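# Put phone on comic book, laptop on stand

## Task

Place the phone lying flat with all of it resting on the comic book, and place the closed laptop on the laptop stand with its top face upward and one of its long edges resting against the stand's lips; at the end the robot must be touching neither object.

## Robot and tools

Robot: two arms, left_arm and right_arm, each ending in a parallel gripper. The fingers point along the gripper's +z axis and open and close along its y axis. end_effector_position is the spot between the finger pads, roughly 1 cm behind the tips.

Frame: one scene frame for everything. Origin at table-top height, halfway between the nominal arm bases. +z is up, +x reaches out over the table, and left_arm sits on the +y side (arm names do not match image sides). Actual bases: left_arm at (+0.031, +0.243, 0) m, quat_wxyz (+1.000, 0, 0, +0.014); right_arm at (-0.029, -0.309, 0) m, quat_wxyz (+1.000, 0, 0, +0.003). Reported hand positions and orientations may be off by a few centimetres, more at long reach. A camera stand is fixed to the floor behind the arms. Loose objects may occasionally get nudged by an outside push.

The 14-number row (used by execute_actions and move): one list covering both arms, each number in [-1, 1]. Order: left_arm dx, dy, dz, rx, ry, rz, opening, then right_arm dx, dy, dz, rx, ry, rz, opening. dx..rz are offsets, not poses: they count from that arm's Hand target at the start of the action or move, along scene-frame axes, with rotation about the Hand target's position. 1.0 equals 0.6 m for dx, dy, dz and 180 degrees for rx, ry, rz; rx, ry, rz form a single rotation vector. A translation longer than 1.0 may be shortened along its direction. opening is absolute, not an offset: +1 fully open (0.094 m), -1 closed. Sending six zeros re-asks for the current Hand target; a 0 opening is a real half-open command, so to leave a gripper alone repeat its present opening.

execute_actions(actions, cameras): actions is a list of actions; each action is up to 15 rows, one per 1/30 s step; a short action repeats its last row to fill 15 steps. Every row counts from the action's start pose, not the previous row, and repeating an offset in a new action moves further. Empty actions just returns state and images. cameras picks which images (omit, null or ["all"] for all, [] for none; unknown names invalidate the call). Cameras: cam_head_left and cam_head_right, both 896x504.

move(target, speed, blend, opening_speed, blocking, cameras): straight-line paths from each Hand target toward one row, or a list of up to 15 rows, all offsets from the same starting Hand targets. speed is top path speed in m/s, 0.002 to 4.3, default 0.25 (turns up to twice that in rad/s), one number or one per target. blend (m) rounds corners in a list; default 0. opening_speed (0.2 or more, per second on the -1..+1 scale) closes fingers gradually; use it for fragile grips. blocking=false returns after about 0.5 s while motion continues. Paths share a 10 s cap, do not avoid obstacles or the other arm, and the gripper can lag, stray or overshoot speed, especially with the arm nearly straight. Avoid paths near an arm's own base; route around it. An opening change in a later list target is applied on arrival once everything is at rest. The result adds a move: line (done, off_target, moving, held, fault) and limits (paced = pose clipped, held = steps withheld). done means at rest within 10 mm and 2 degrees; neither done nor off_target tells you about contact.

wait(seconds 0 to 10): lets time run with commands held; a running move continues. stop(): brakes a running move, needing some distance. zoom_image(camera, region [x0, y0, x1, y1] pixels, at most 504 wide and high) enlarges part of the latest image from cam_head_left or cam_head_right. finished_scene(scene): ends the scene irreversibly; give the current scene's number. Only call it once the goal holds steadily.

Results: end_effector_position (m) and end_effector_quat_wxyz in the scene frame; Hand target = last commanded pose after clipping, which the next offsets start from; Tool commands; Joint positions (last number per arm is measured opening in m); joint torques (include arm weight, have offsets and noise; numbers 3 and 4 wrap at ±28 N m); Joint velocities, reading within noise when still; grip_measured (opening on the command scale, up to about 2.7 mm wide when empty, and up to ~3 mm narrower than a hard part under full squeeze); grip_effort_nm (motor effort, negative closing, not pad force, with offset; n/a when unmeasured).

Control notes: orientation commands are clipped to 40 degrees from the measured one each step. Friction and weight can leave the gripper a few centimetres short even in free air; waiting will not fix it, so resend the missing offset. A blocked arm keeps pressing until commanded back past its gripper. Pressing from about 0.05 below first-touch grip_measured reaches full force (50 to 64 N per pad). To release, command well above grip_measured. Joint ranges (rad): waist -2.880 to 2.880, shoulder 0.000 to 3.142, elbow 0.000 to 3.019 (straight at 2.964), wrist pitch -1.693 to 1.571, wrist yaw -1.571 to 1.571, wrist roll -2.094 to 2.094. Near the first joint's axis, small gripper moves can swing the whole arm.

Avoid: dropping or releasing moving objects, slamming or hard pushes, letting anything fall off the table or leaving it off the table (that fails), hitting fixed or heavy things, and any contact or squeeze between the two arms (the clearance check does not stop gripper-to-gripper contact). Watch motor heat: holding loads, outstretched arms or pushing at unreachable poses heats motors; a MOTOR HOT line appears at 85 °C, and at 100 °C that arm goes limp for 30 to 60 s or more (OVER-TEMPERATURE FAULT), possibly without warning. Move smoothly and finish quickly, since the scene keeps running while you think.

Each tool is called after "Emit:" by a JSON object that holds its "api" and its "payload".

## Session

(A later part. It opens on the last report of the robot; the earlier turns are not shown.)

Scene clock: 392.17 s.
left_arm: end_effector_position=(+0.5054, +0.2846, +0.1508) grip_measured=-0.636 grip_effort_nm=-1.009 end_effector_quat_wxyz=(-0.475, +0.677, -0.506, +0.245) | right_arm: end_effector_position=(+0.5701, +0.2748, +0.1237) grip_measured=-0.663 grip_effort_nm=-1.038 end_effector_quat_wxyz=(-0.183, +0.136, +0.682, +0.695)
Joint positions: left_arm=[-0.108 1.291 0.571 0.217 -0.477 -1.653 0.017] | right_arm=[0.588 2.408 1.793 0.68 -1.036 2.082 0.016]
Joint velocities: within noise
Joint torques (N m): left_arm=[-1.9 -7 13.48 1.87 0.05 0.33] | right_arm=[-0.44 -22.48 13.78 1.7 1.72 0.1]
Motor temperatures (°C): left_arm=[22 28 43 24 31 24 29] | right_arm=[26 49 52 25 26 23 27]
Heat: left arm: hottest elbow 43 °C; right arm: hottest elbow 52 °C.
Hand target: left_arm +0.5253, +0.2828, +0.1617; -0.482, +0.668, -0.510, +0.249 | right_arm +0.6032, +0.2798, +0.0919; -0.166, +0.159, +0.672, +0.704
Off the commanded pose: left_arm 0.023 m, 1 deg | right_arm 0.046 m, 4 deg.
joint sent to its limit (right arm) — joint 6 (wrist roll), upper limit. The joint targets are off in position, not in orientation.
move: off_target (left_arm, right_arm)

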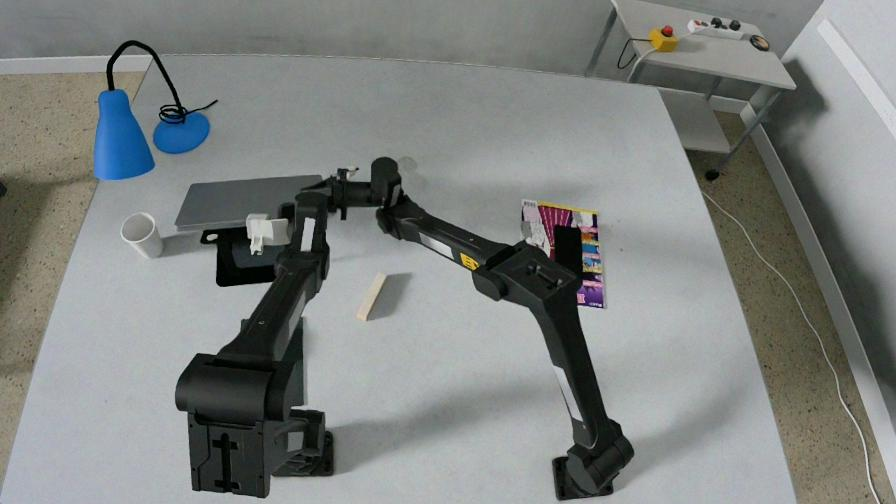

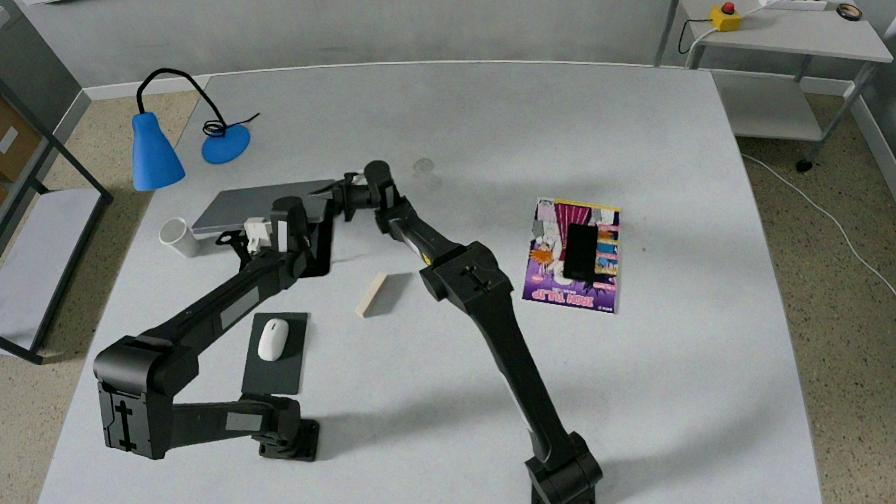

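Emit:
{"api": "move", "payload": {"target": [-0.06,0,0,0,0,0,-0.92,-0.07,0,0.03,0,0,0,-0.92], "speed": 0.08}}

Emit:
{"api": "zoom_image", "payload": {"camera": "cam_head_left", "region": [160, 130, 410, 310]}}

Emit:
{"api": "zoom_image", "payload": {"camera": "cam_head_right", "region": [160, 130, 410, 310]}}

Scene clock: 400.00 s.
left_arm: end_effector_position=(+0.5008, +0.2847, +0.1515) grip_measured=-0.637 grip_effort_nm=-1.009 end_effector_quat_wxyz=(-0.475, +0.676, -0.509, +0.244) | right_arm: end_effector_position=(+0.5629, +0.2745, +0.1235) grip_measured=-0.663 grip_effort_nm=-1.038 end_effector_quat_wxyz=(-0.172, +0.146, +0.678, +0.700)
Joint positions: left_arm=[-0.108 1.275 0.561 0.209 -0.474 -1.647 0.017] | right_arm=[0.598 2.386 1.744 0.711 -0.995 2.082 0.016]
Joint velocities: within noise
Joint torques (N m): left_arm=[-1.85 -13.8 6.68 1.63 -0.33 0.24] | right_arm=[1.44 -27.99 7.49 2.26 1.38 0.1]
Motor temperatures (°C): left_arm=[22 28 43 24 31 24 29] | right_arm=[26 49 54 25 28 23 27]
Heat: left arm: hottest elbow 43 °C; right arm: hottest elbow 54 °C.
Hand target: left_arm +0.4895, +0.2827, +0.1618; -0.482, +0.668, -0.510, +0.249 | right_arm +0.5613, +0.2797, +0.1099; -0.166, +0.159, +0.672, +0.704
Off the commanded pose: left_arm 0.015 m, 1 deg | right_arm 0.015 m, 2 deg.
joint sent to its limit (right arm) — joint 6 (wrist roll), upper limit. The joint targets still meet the commanded pose.
move: off_target (left_arm, right_arm)

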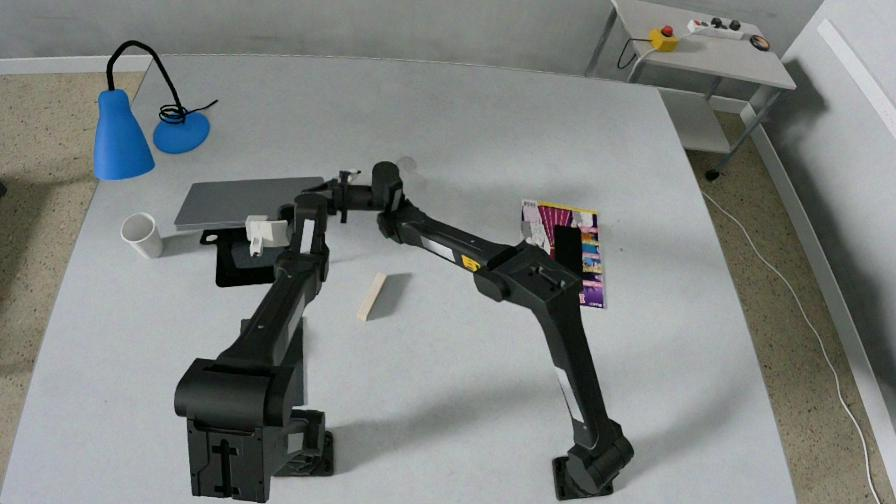

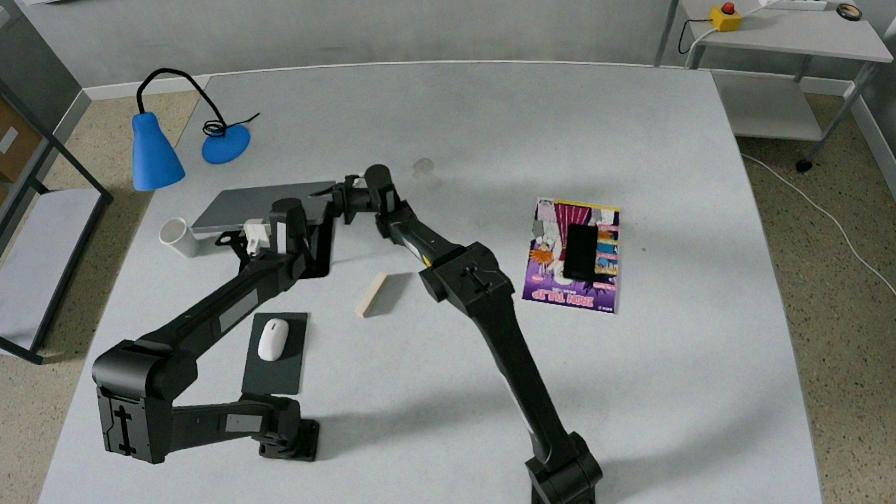

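Scaled by 2.016.

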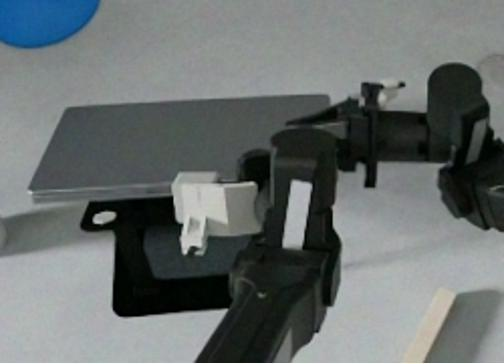

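Scaled by 2.016.

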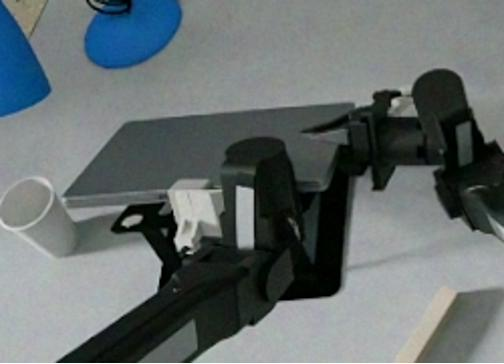

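Emit:
{"api": "move", "payload": {"target": [[0,0,0,0,0,0,-0.92,0,0,0,0,0,0,0.5],[0,0,0,0,0,0,-0.92,0,-0.2,0,0,0,0,0.5],[0,0,0,0,0,0,-0.92,-0.1,-0.4,0.1,0,0,0,0.5]], "speed": 0.12, "opening_speed": 0.6}}

Emit:
{"api": "zoom_image", "payload": {"camera": "cam_head_left", "region": [160, 130, 410, 310]}}

Emit:
{"api": "zoom_image", "payload": {"camera": "cam_head_right", "region": [160, 130, 410, 310]}}

Scene clock: 413.63 s.
left_arm: end_effector_position=(+0.4964, +0.2843, +0.1505) grip_measured=-0.637 grip_effort_nm=-1.009 end_effector_quat_wxyz=(-0.464, +0.688, -0.496, +0.255) | right_arm: end_effector_position=(+0.5026, +0.0460, +0.1664) grip_measured=+0.499 grip_effort_nm=0.066 end_effector_quat_wxyz=(-0.166, +0.160, +0.683, +0.693)
Joint positions: left_arm=[-0.106 1.261 0.552 0.196 -0.463 -1.694 0.017] | right_arm=[0.324 1.989 1.133 0.903 -1.246 2.081 0.07]
Joint velocities: within noise
Joint torques (N m): left_arm=[-1.85 -12.51 7.61 1.89 -0.76 0.68] | right_arm=[-0.09 -22.18 5.79 1.77 -0.04 0.1]
Motor temperatures (°C): left_arm=[22 28 41 24 31 24 29] | right_arm=[26 51 50 25 27 23 27]
Heat: left arm: hottest elbow 41 °C; right arm: hottest shoulder 51 °C.
Hand target: left_arm +0.4894, +0.2827, +0.1618; -0.482, +0.668, -0.510, +0.249 | right_arm +0.5013, +0.0397, +0.1698; -0.166, +0.159, +0.672, +0.704
Off the commanded pose: left_arm 0.013 m, 3 deg | right_arm 0.007 m, 2 deg.
joint sent to its limit (right arm) — joint 6 (wrist roll), upper limit. The joint targets still meet the commanded pose.
move: off_target (left_arm)

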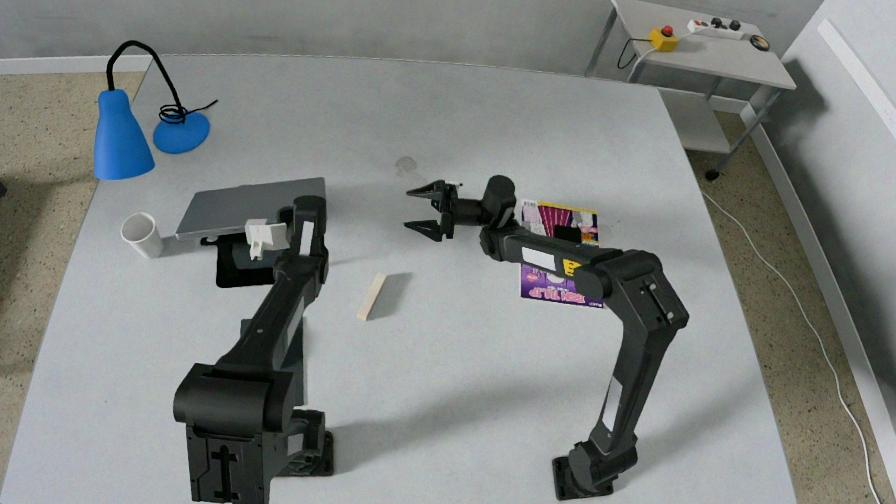

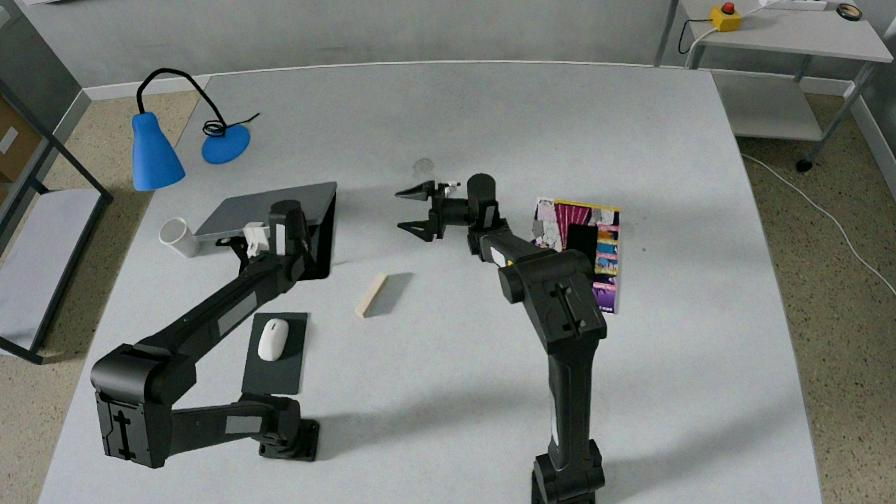

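Scaled by 2.016.

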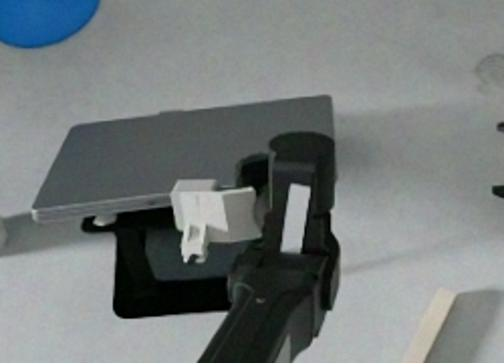

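Scaled by 2.016.

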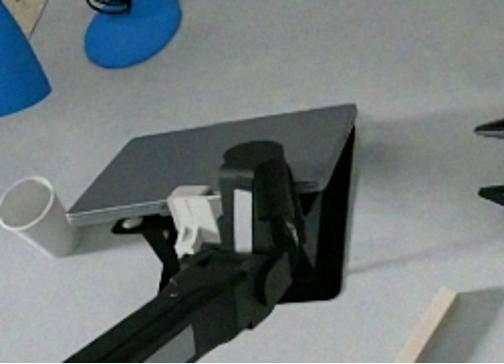

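Emit:
{"api": "move", "payload": {"target": [[0,0,0.012,0,0,0,-0.15,0,0,0,0,0,0,0.5],[0.015,-0.24,0.012,0,0,0,-0.15,0,-0.2,0,0,0,0,0.5]], "speed": 0.1, "opening_speed": 0.6}}

Emit:
{"api": "zoom_image", "payload": {"camera": "cam_head_left", "region": [160, 130, 410, 310]}}

Emit:
{"api": "zoom_image", "payload": {"camera": "cam_head_right", "region": [160, 130, 410, 310]}}

Scene clock: 423.30 s.
left_arm: end_effector_position=(+0.4779, +0.1539, +0.1457) grip_measured=-0.152 grip_effort_nm=0.129 end_effector_quat_wxyz=(-0.480, +0.667, -0.523, +0.226) | right_arm: end_effector_position=(+0.5045, -0.0752, +0.1647) grip_measured=+0.499 grip_effort_nm=0.066 end_effector_quat_wxyz=(-0.168, +0.165, +0.686, +0.688)
Joint positions: left_arm=[-0.505 1.327 0.63 0.006 -0.815 -1.888 0.04] | right_arm=[0.108 1.943 1.053 0.927 -1.461 2.081 0.07]
Joint velocities: within noise
Joint torques (N m): left_arm=[-2.43 -8.88 15.01 1.1 -0.49 -0.03] | right_arm=[-0.03 -21.77 5.41 1.65 -0.05 0.1]
Motor temperatures (°C): left_arm=[22 28 41 24 31 24 29] | right_arm=[26 50 48 25 26 23 27]
Heat: left arm: hottest elbow 41 °C; right arm: hottest shoulder 50 °C.
Hand target: left_arm +0.4984, +0.1387, +0.1689; -0.482, +0.668, -0.510, +0.249 | right_arm +0.5013, -0.0802, +0.1700; -0.166, +0.159, +0.672, +0.704
Off the commanded pose: left_arm 0.035 m, 3 deg | right_arm 0.008 m, 3 deg.
joint sent to its limit (right arm) — joint 6 (wrist roll), upper limit. The joint targets still meet the commanded pose.
move: off_target (left_arm, right_arm)

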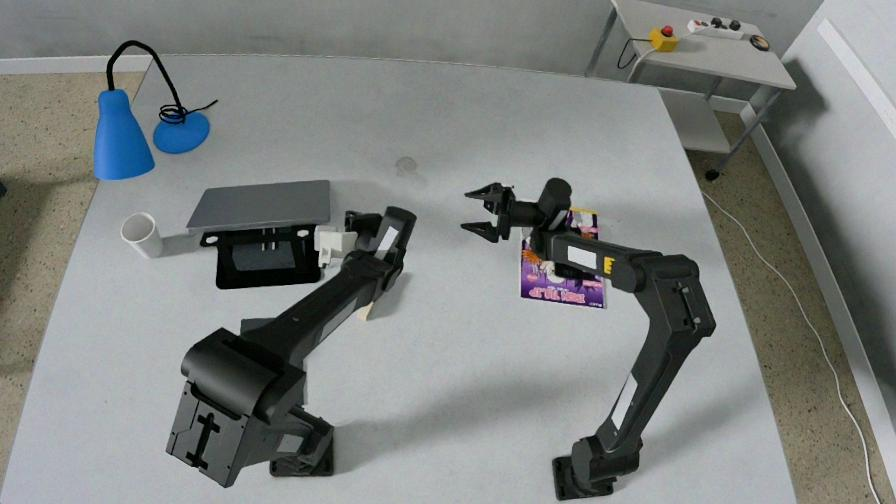

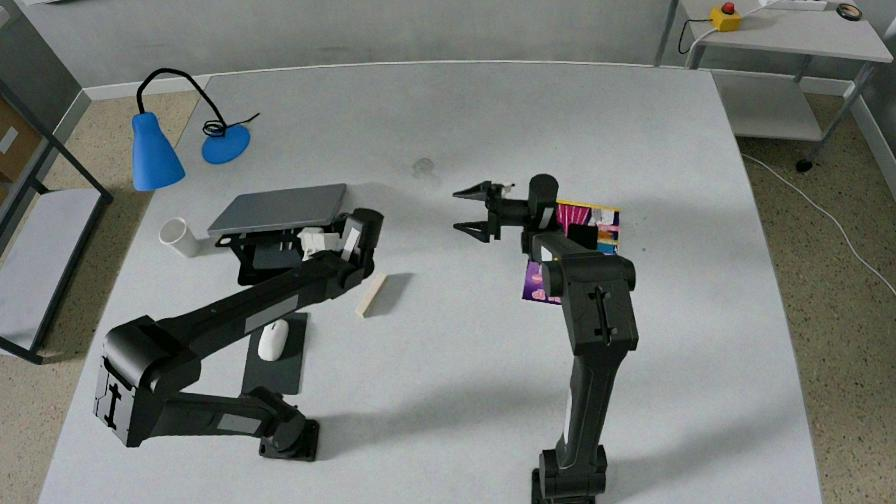

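Scaled by 2.016.

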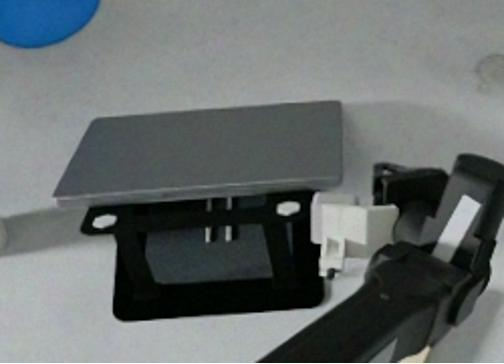

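Scaled by 2.016.

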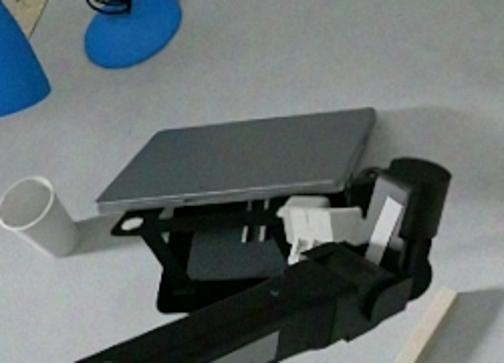

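Emit:
{"api": "move", "payload": {"target": [[-0.05,-0.12,0.05,0,0,0,-0.15,0,-0.1,0.05,0,0,0,0.5]], "speed": 0.15}}

Emit:
{"api": "zoom_image", "payload": {"camera": "cam_head_left", "region": [180, 170, 350, 300]}}

Emit:
{"api": "zoom_image", "payload": {"camera": "cam_head_right", "region": [190, 170, 360, 300]}}

Emit:
{"api": "zoom_image", "payload": {"camera": "cam_head_left", "region": [200, 170, 350, 210]}}

Scene clock: 430.20 s.
left_arm: end_effector_position=(+0.4528, +0.0847, +0.1724) grip_measured=-0.152 grip_effort_nm=0.129 end_effector_quat_wxyz=(-0.484, +0.663, -0.526, +0.223) | right_arm: end_effector_position=(+0.5045, -0.1366, +0.1991) grip_measured=+0.499 grip_effort_nm=0.066 end_effector_quat_wxyz=(-0.158, +0.157, +0.689, +0.689)
Joint positions: left_arm=[-0.709 1.327 0.743 -0.278 -0.966 -2.097 0.04] | right_arm=[-0.007 1.868 1.053 0.874 -1.574 2.081 0.07]
Joint velocities: within noise
Joint torques (N m): left_arm=[-2.26 -9.99 15.43 0.8 -0.62 0] | right_arm=[0.09 -20.72 5.98 0.7 -0.03 0.11]
Motor temperatures (°C): left_arm=[22 28 42 24 30 24 28] | right_arm=[26 49 47 25 26 23 26]
Heat: left arm: hottest elbow 42 °C; right arm: hottest shoulder 49 °C.
Hand target: left_arm +0.4684, +0.0668, +0.1989; -0.482, +0.668, -0.510, +0.249 | right_arm +0.5013, -0.1402, +0.1999; -0.166, +0.159, +0.672, +0.704
Off the commanded pose: left_arm 0.036 m, 4 deg | right_arm 0.005 m, 3 deg.
joint sent to its limit (left arm) — joint 6 (wrist roll), lower limit. The joint targets still meet the commanded pose.
joint sent to its limit (right arm) — joint 6 (wrist roll), upper limit. The joint targets are off in orientation, not in position.
move: off_target (left_arm, right_arm)

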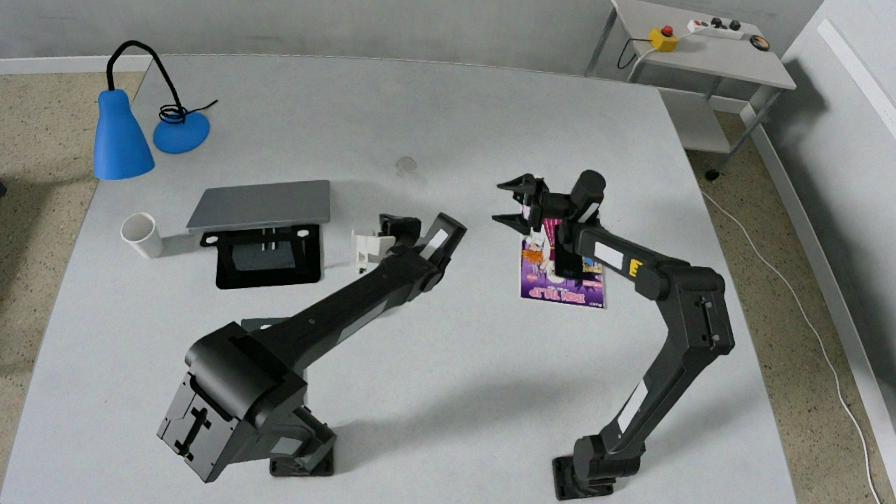

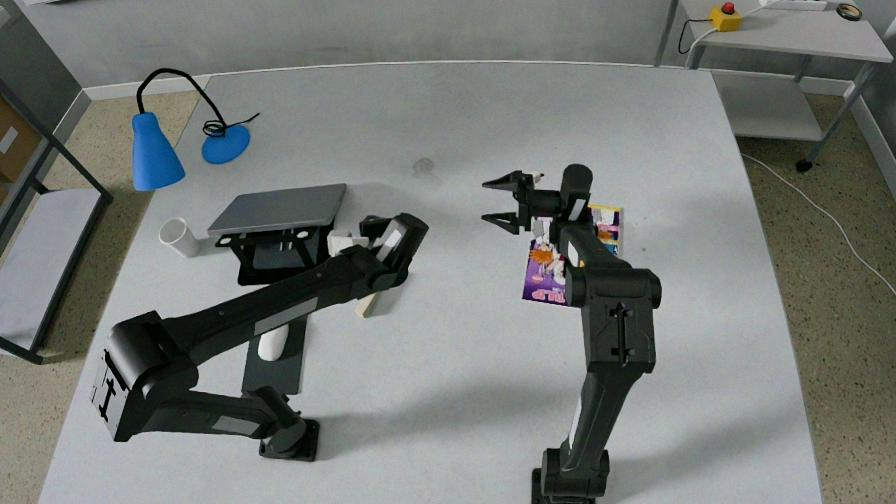

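Scaled by 2.965.

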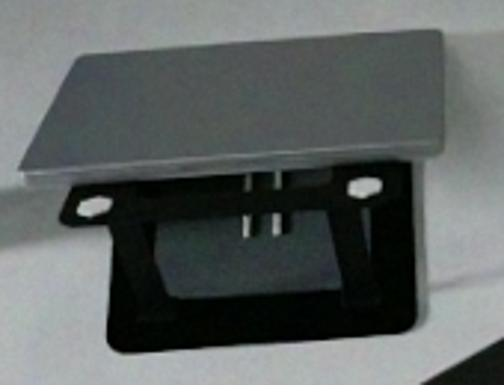

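Scaled by 2.965.

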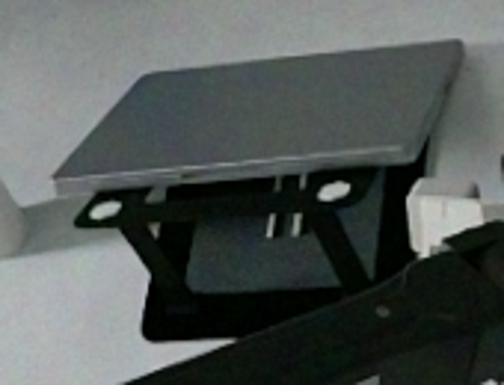

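Scaled by 3.360.

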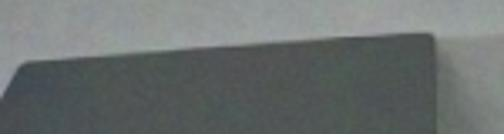

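Emit:
{"api": "zoom_image", "payload": {"camera": "cam_head_left", "region": [225, 175, 285, 200]}}

Emit:
{"api": "zoom_image", "payload": {"camera": "cam_head_left", "region": [270, 170, 330, 195]}}

Emit:
{"api": "zoom_image", "payload": {"camera": "cam_head_right", "region": [240, 175, 300, 200]}}

Emit:
{"api": "zoom_image", "payload": {"camera": "cam_head_right", "region": [290, 170, 350, 195]}}

Scaled by 8.400.

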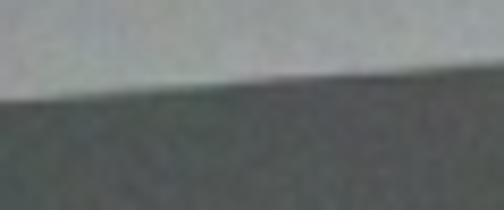

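Scaled by 8.400.

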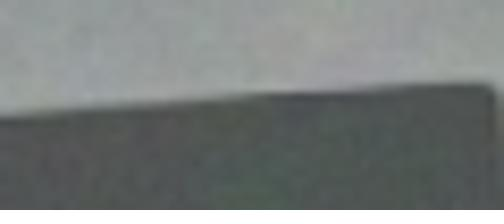

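Scaled by 8.400.

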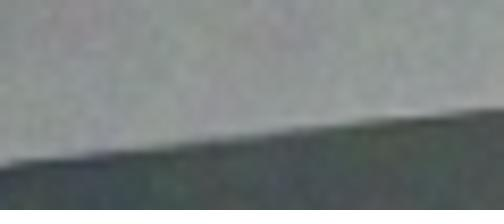

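Scaled by 8.400.

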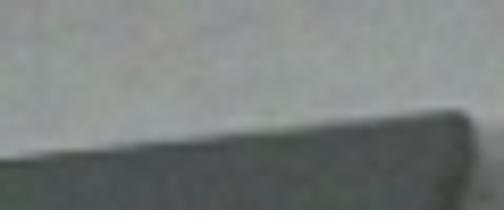

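Emit:
{"api": "finished_scene", "payload": {"scene": 2}}

The scene is finished: the task was done.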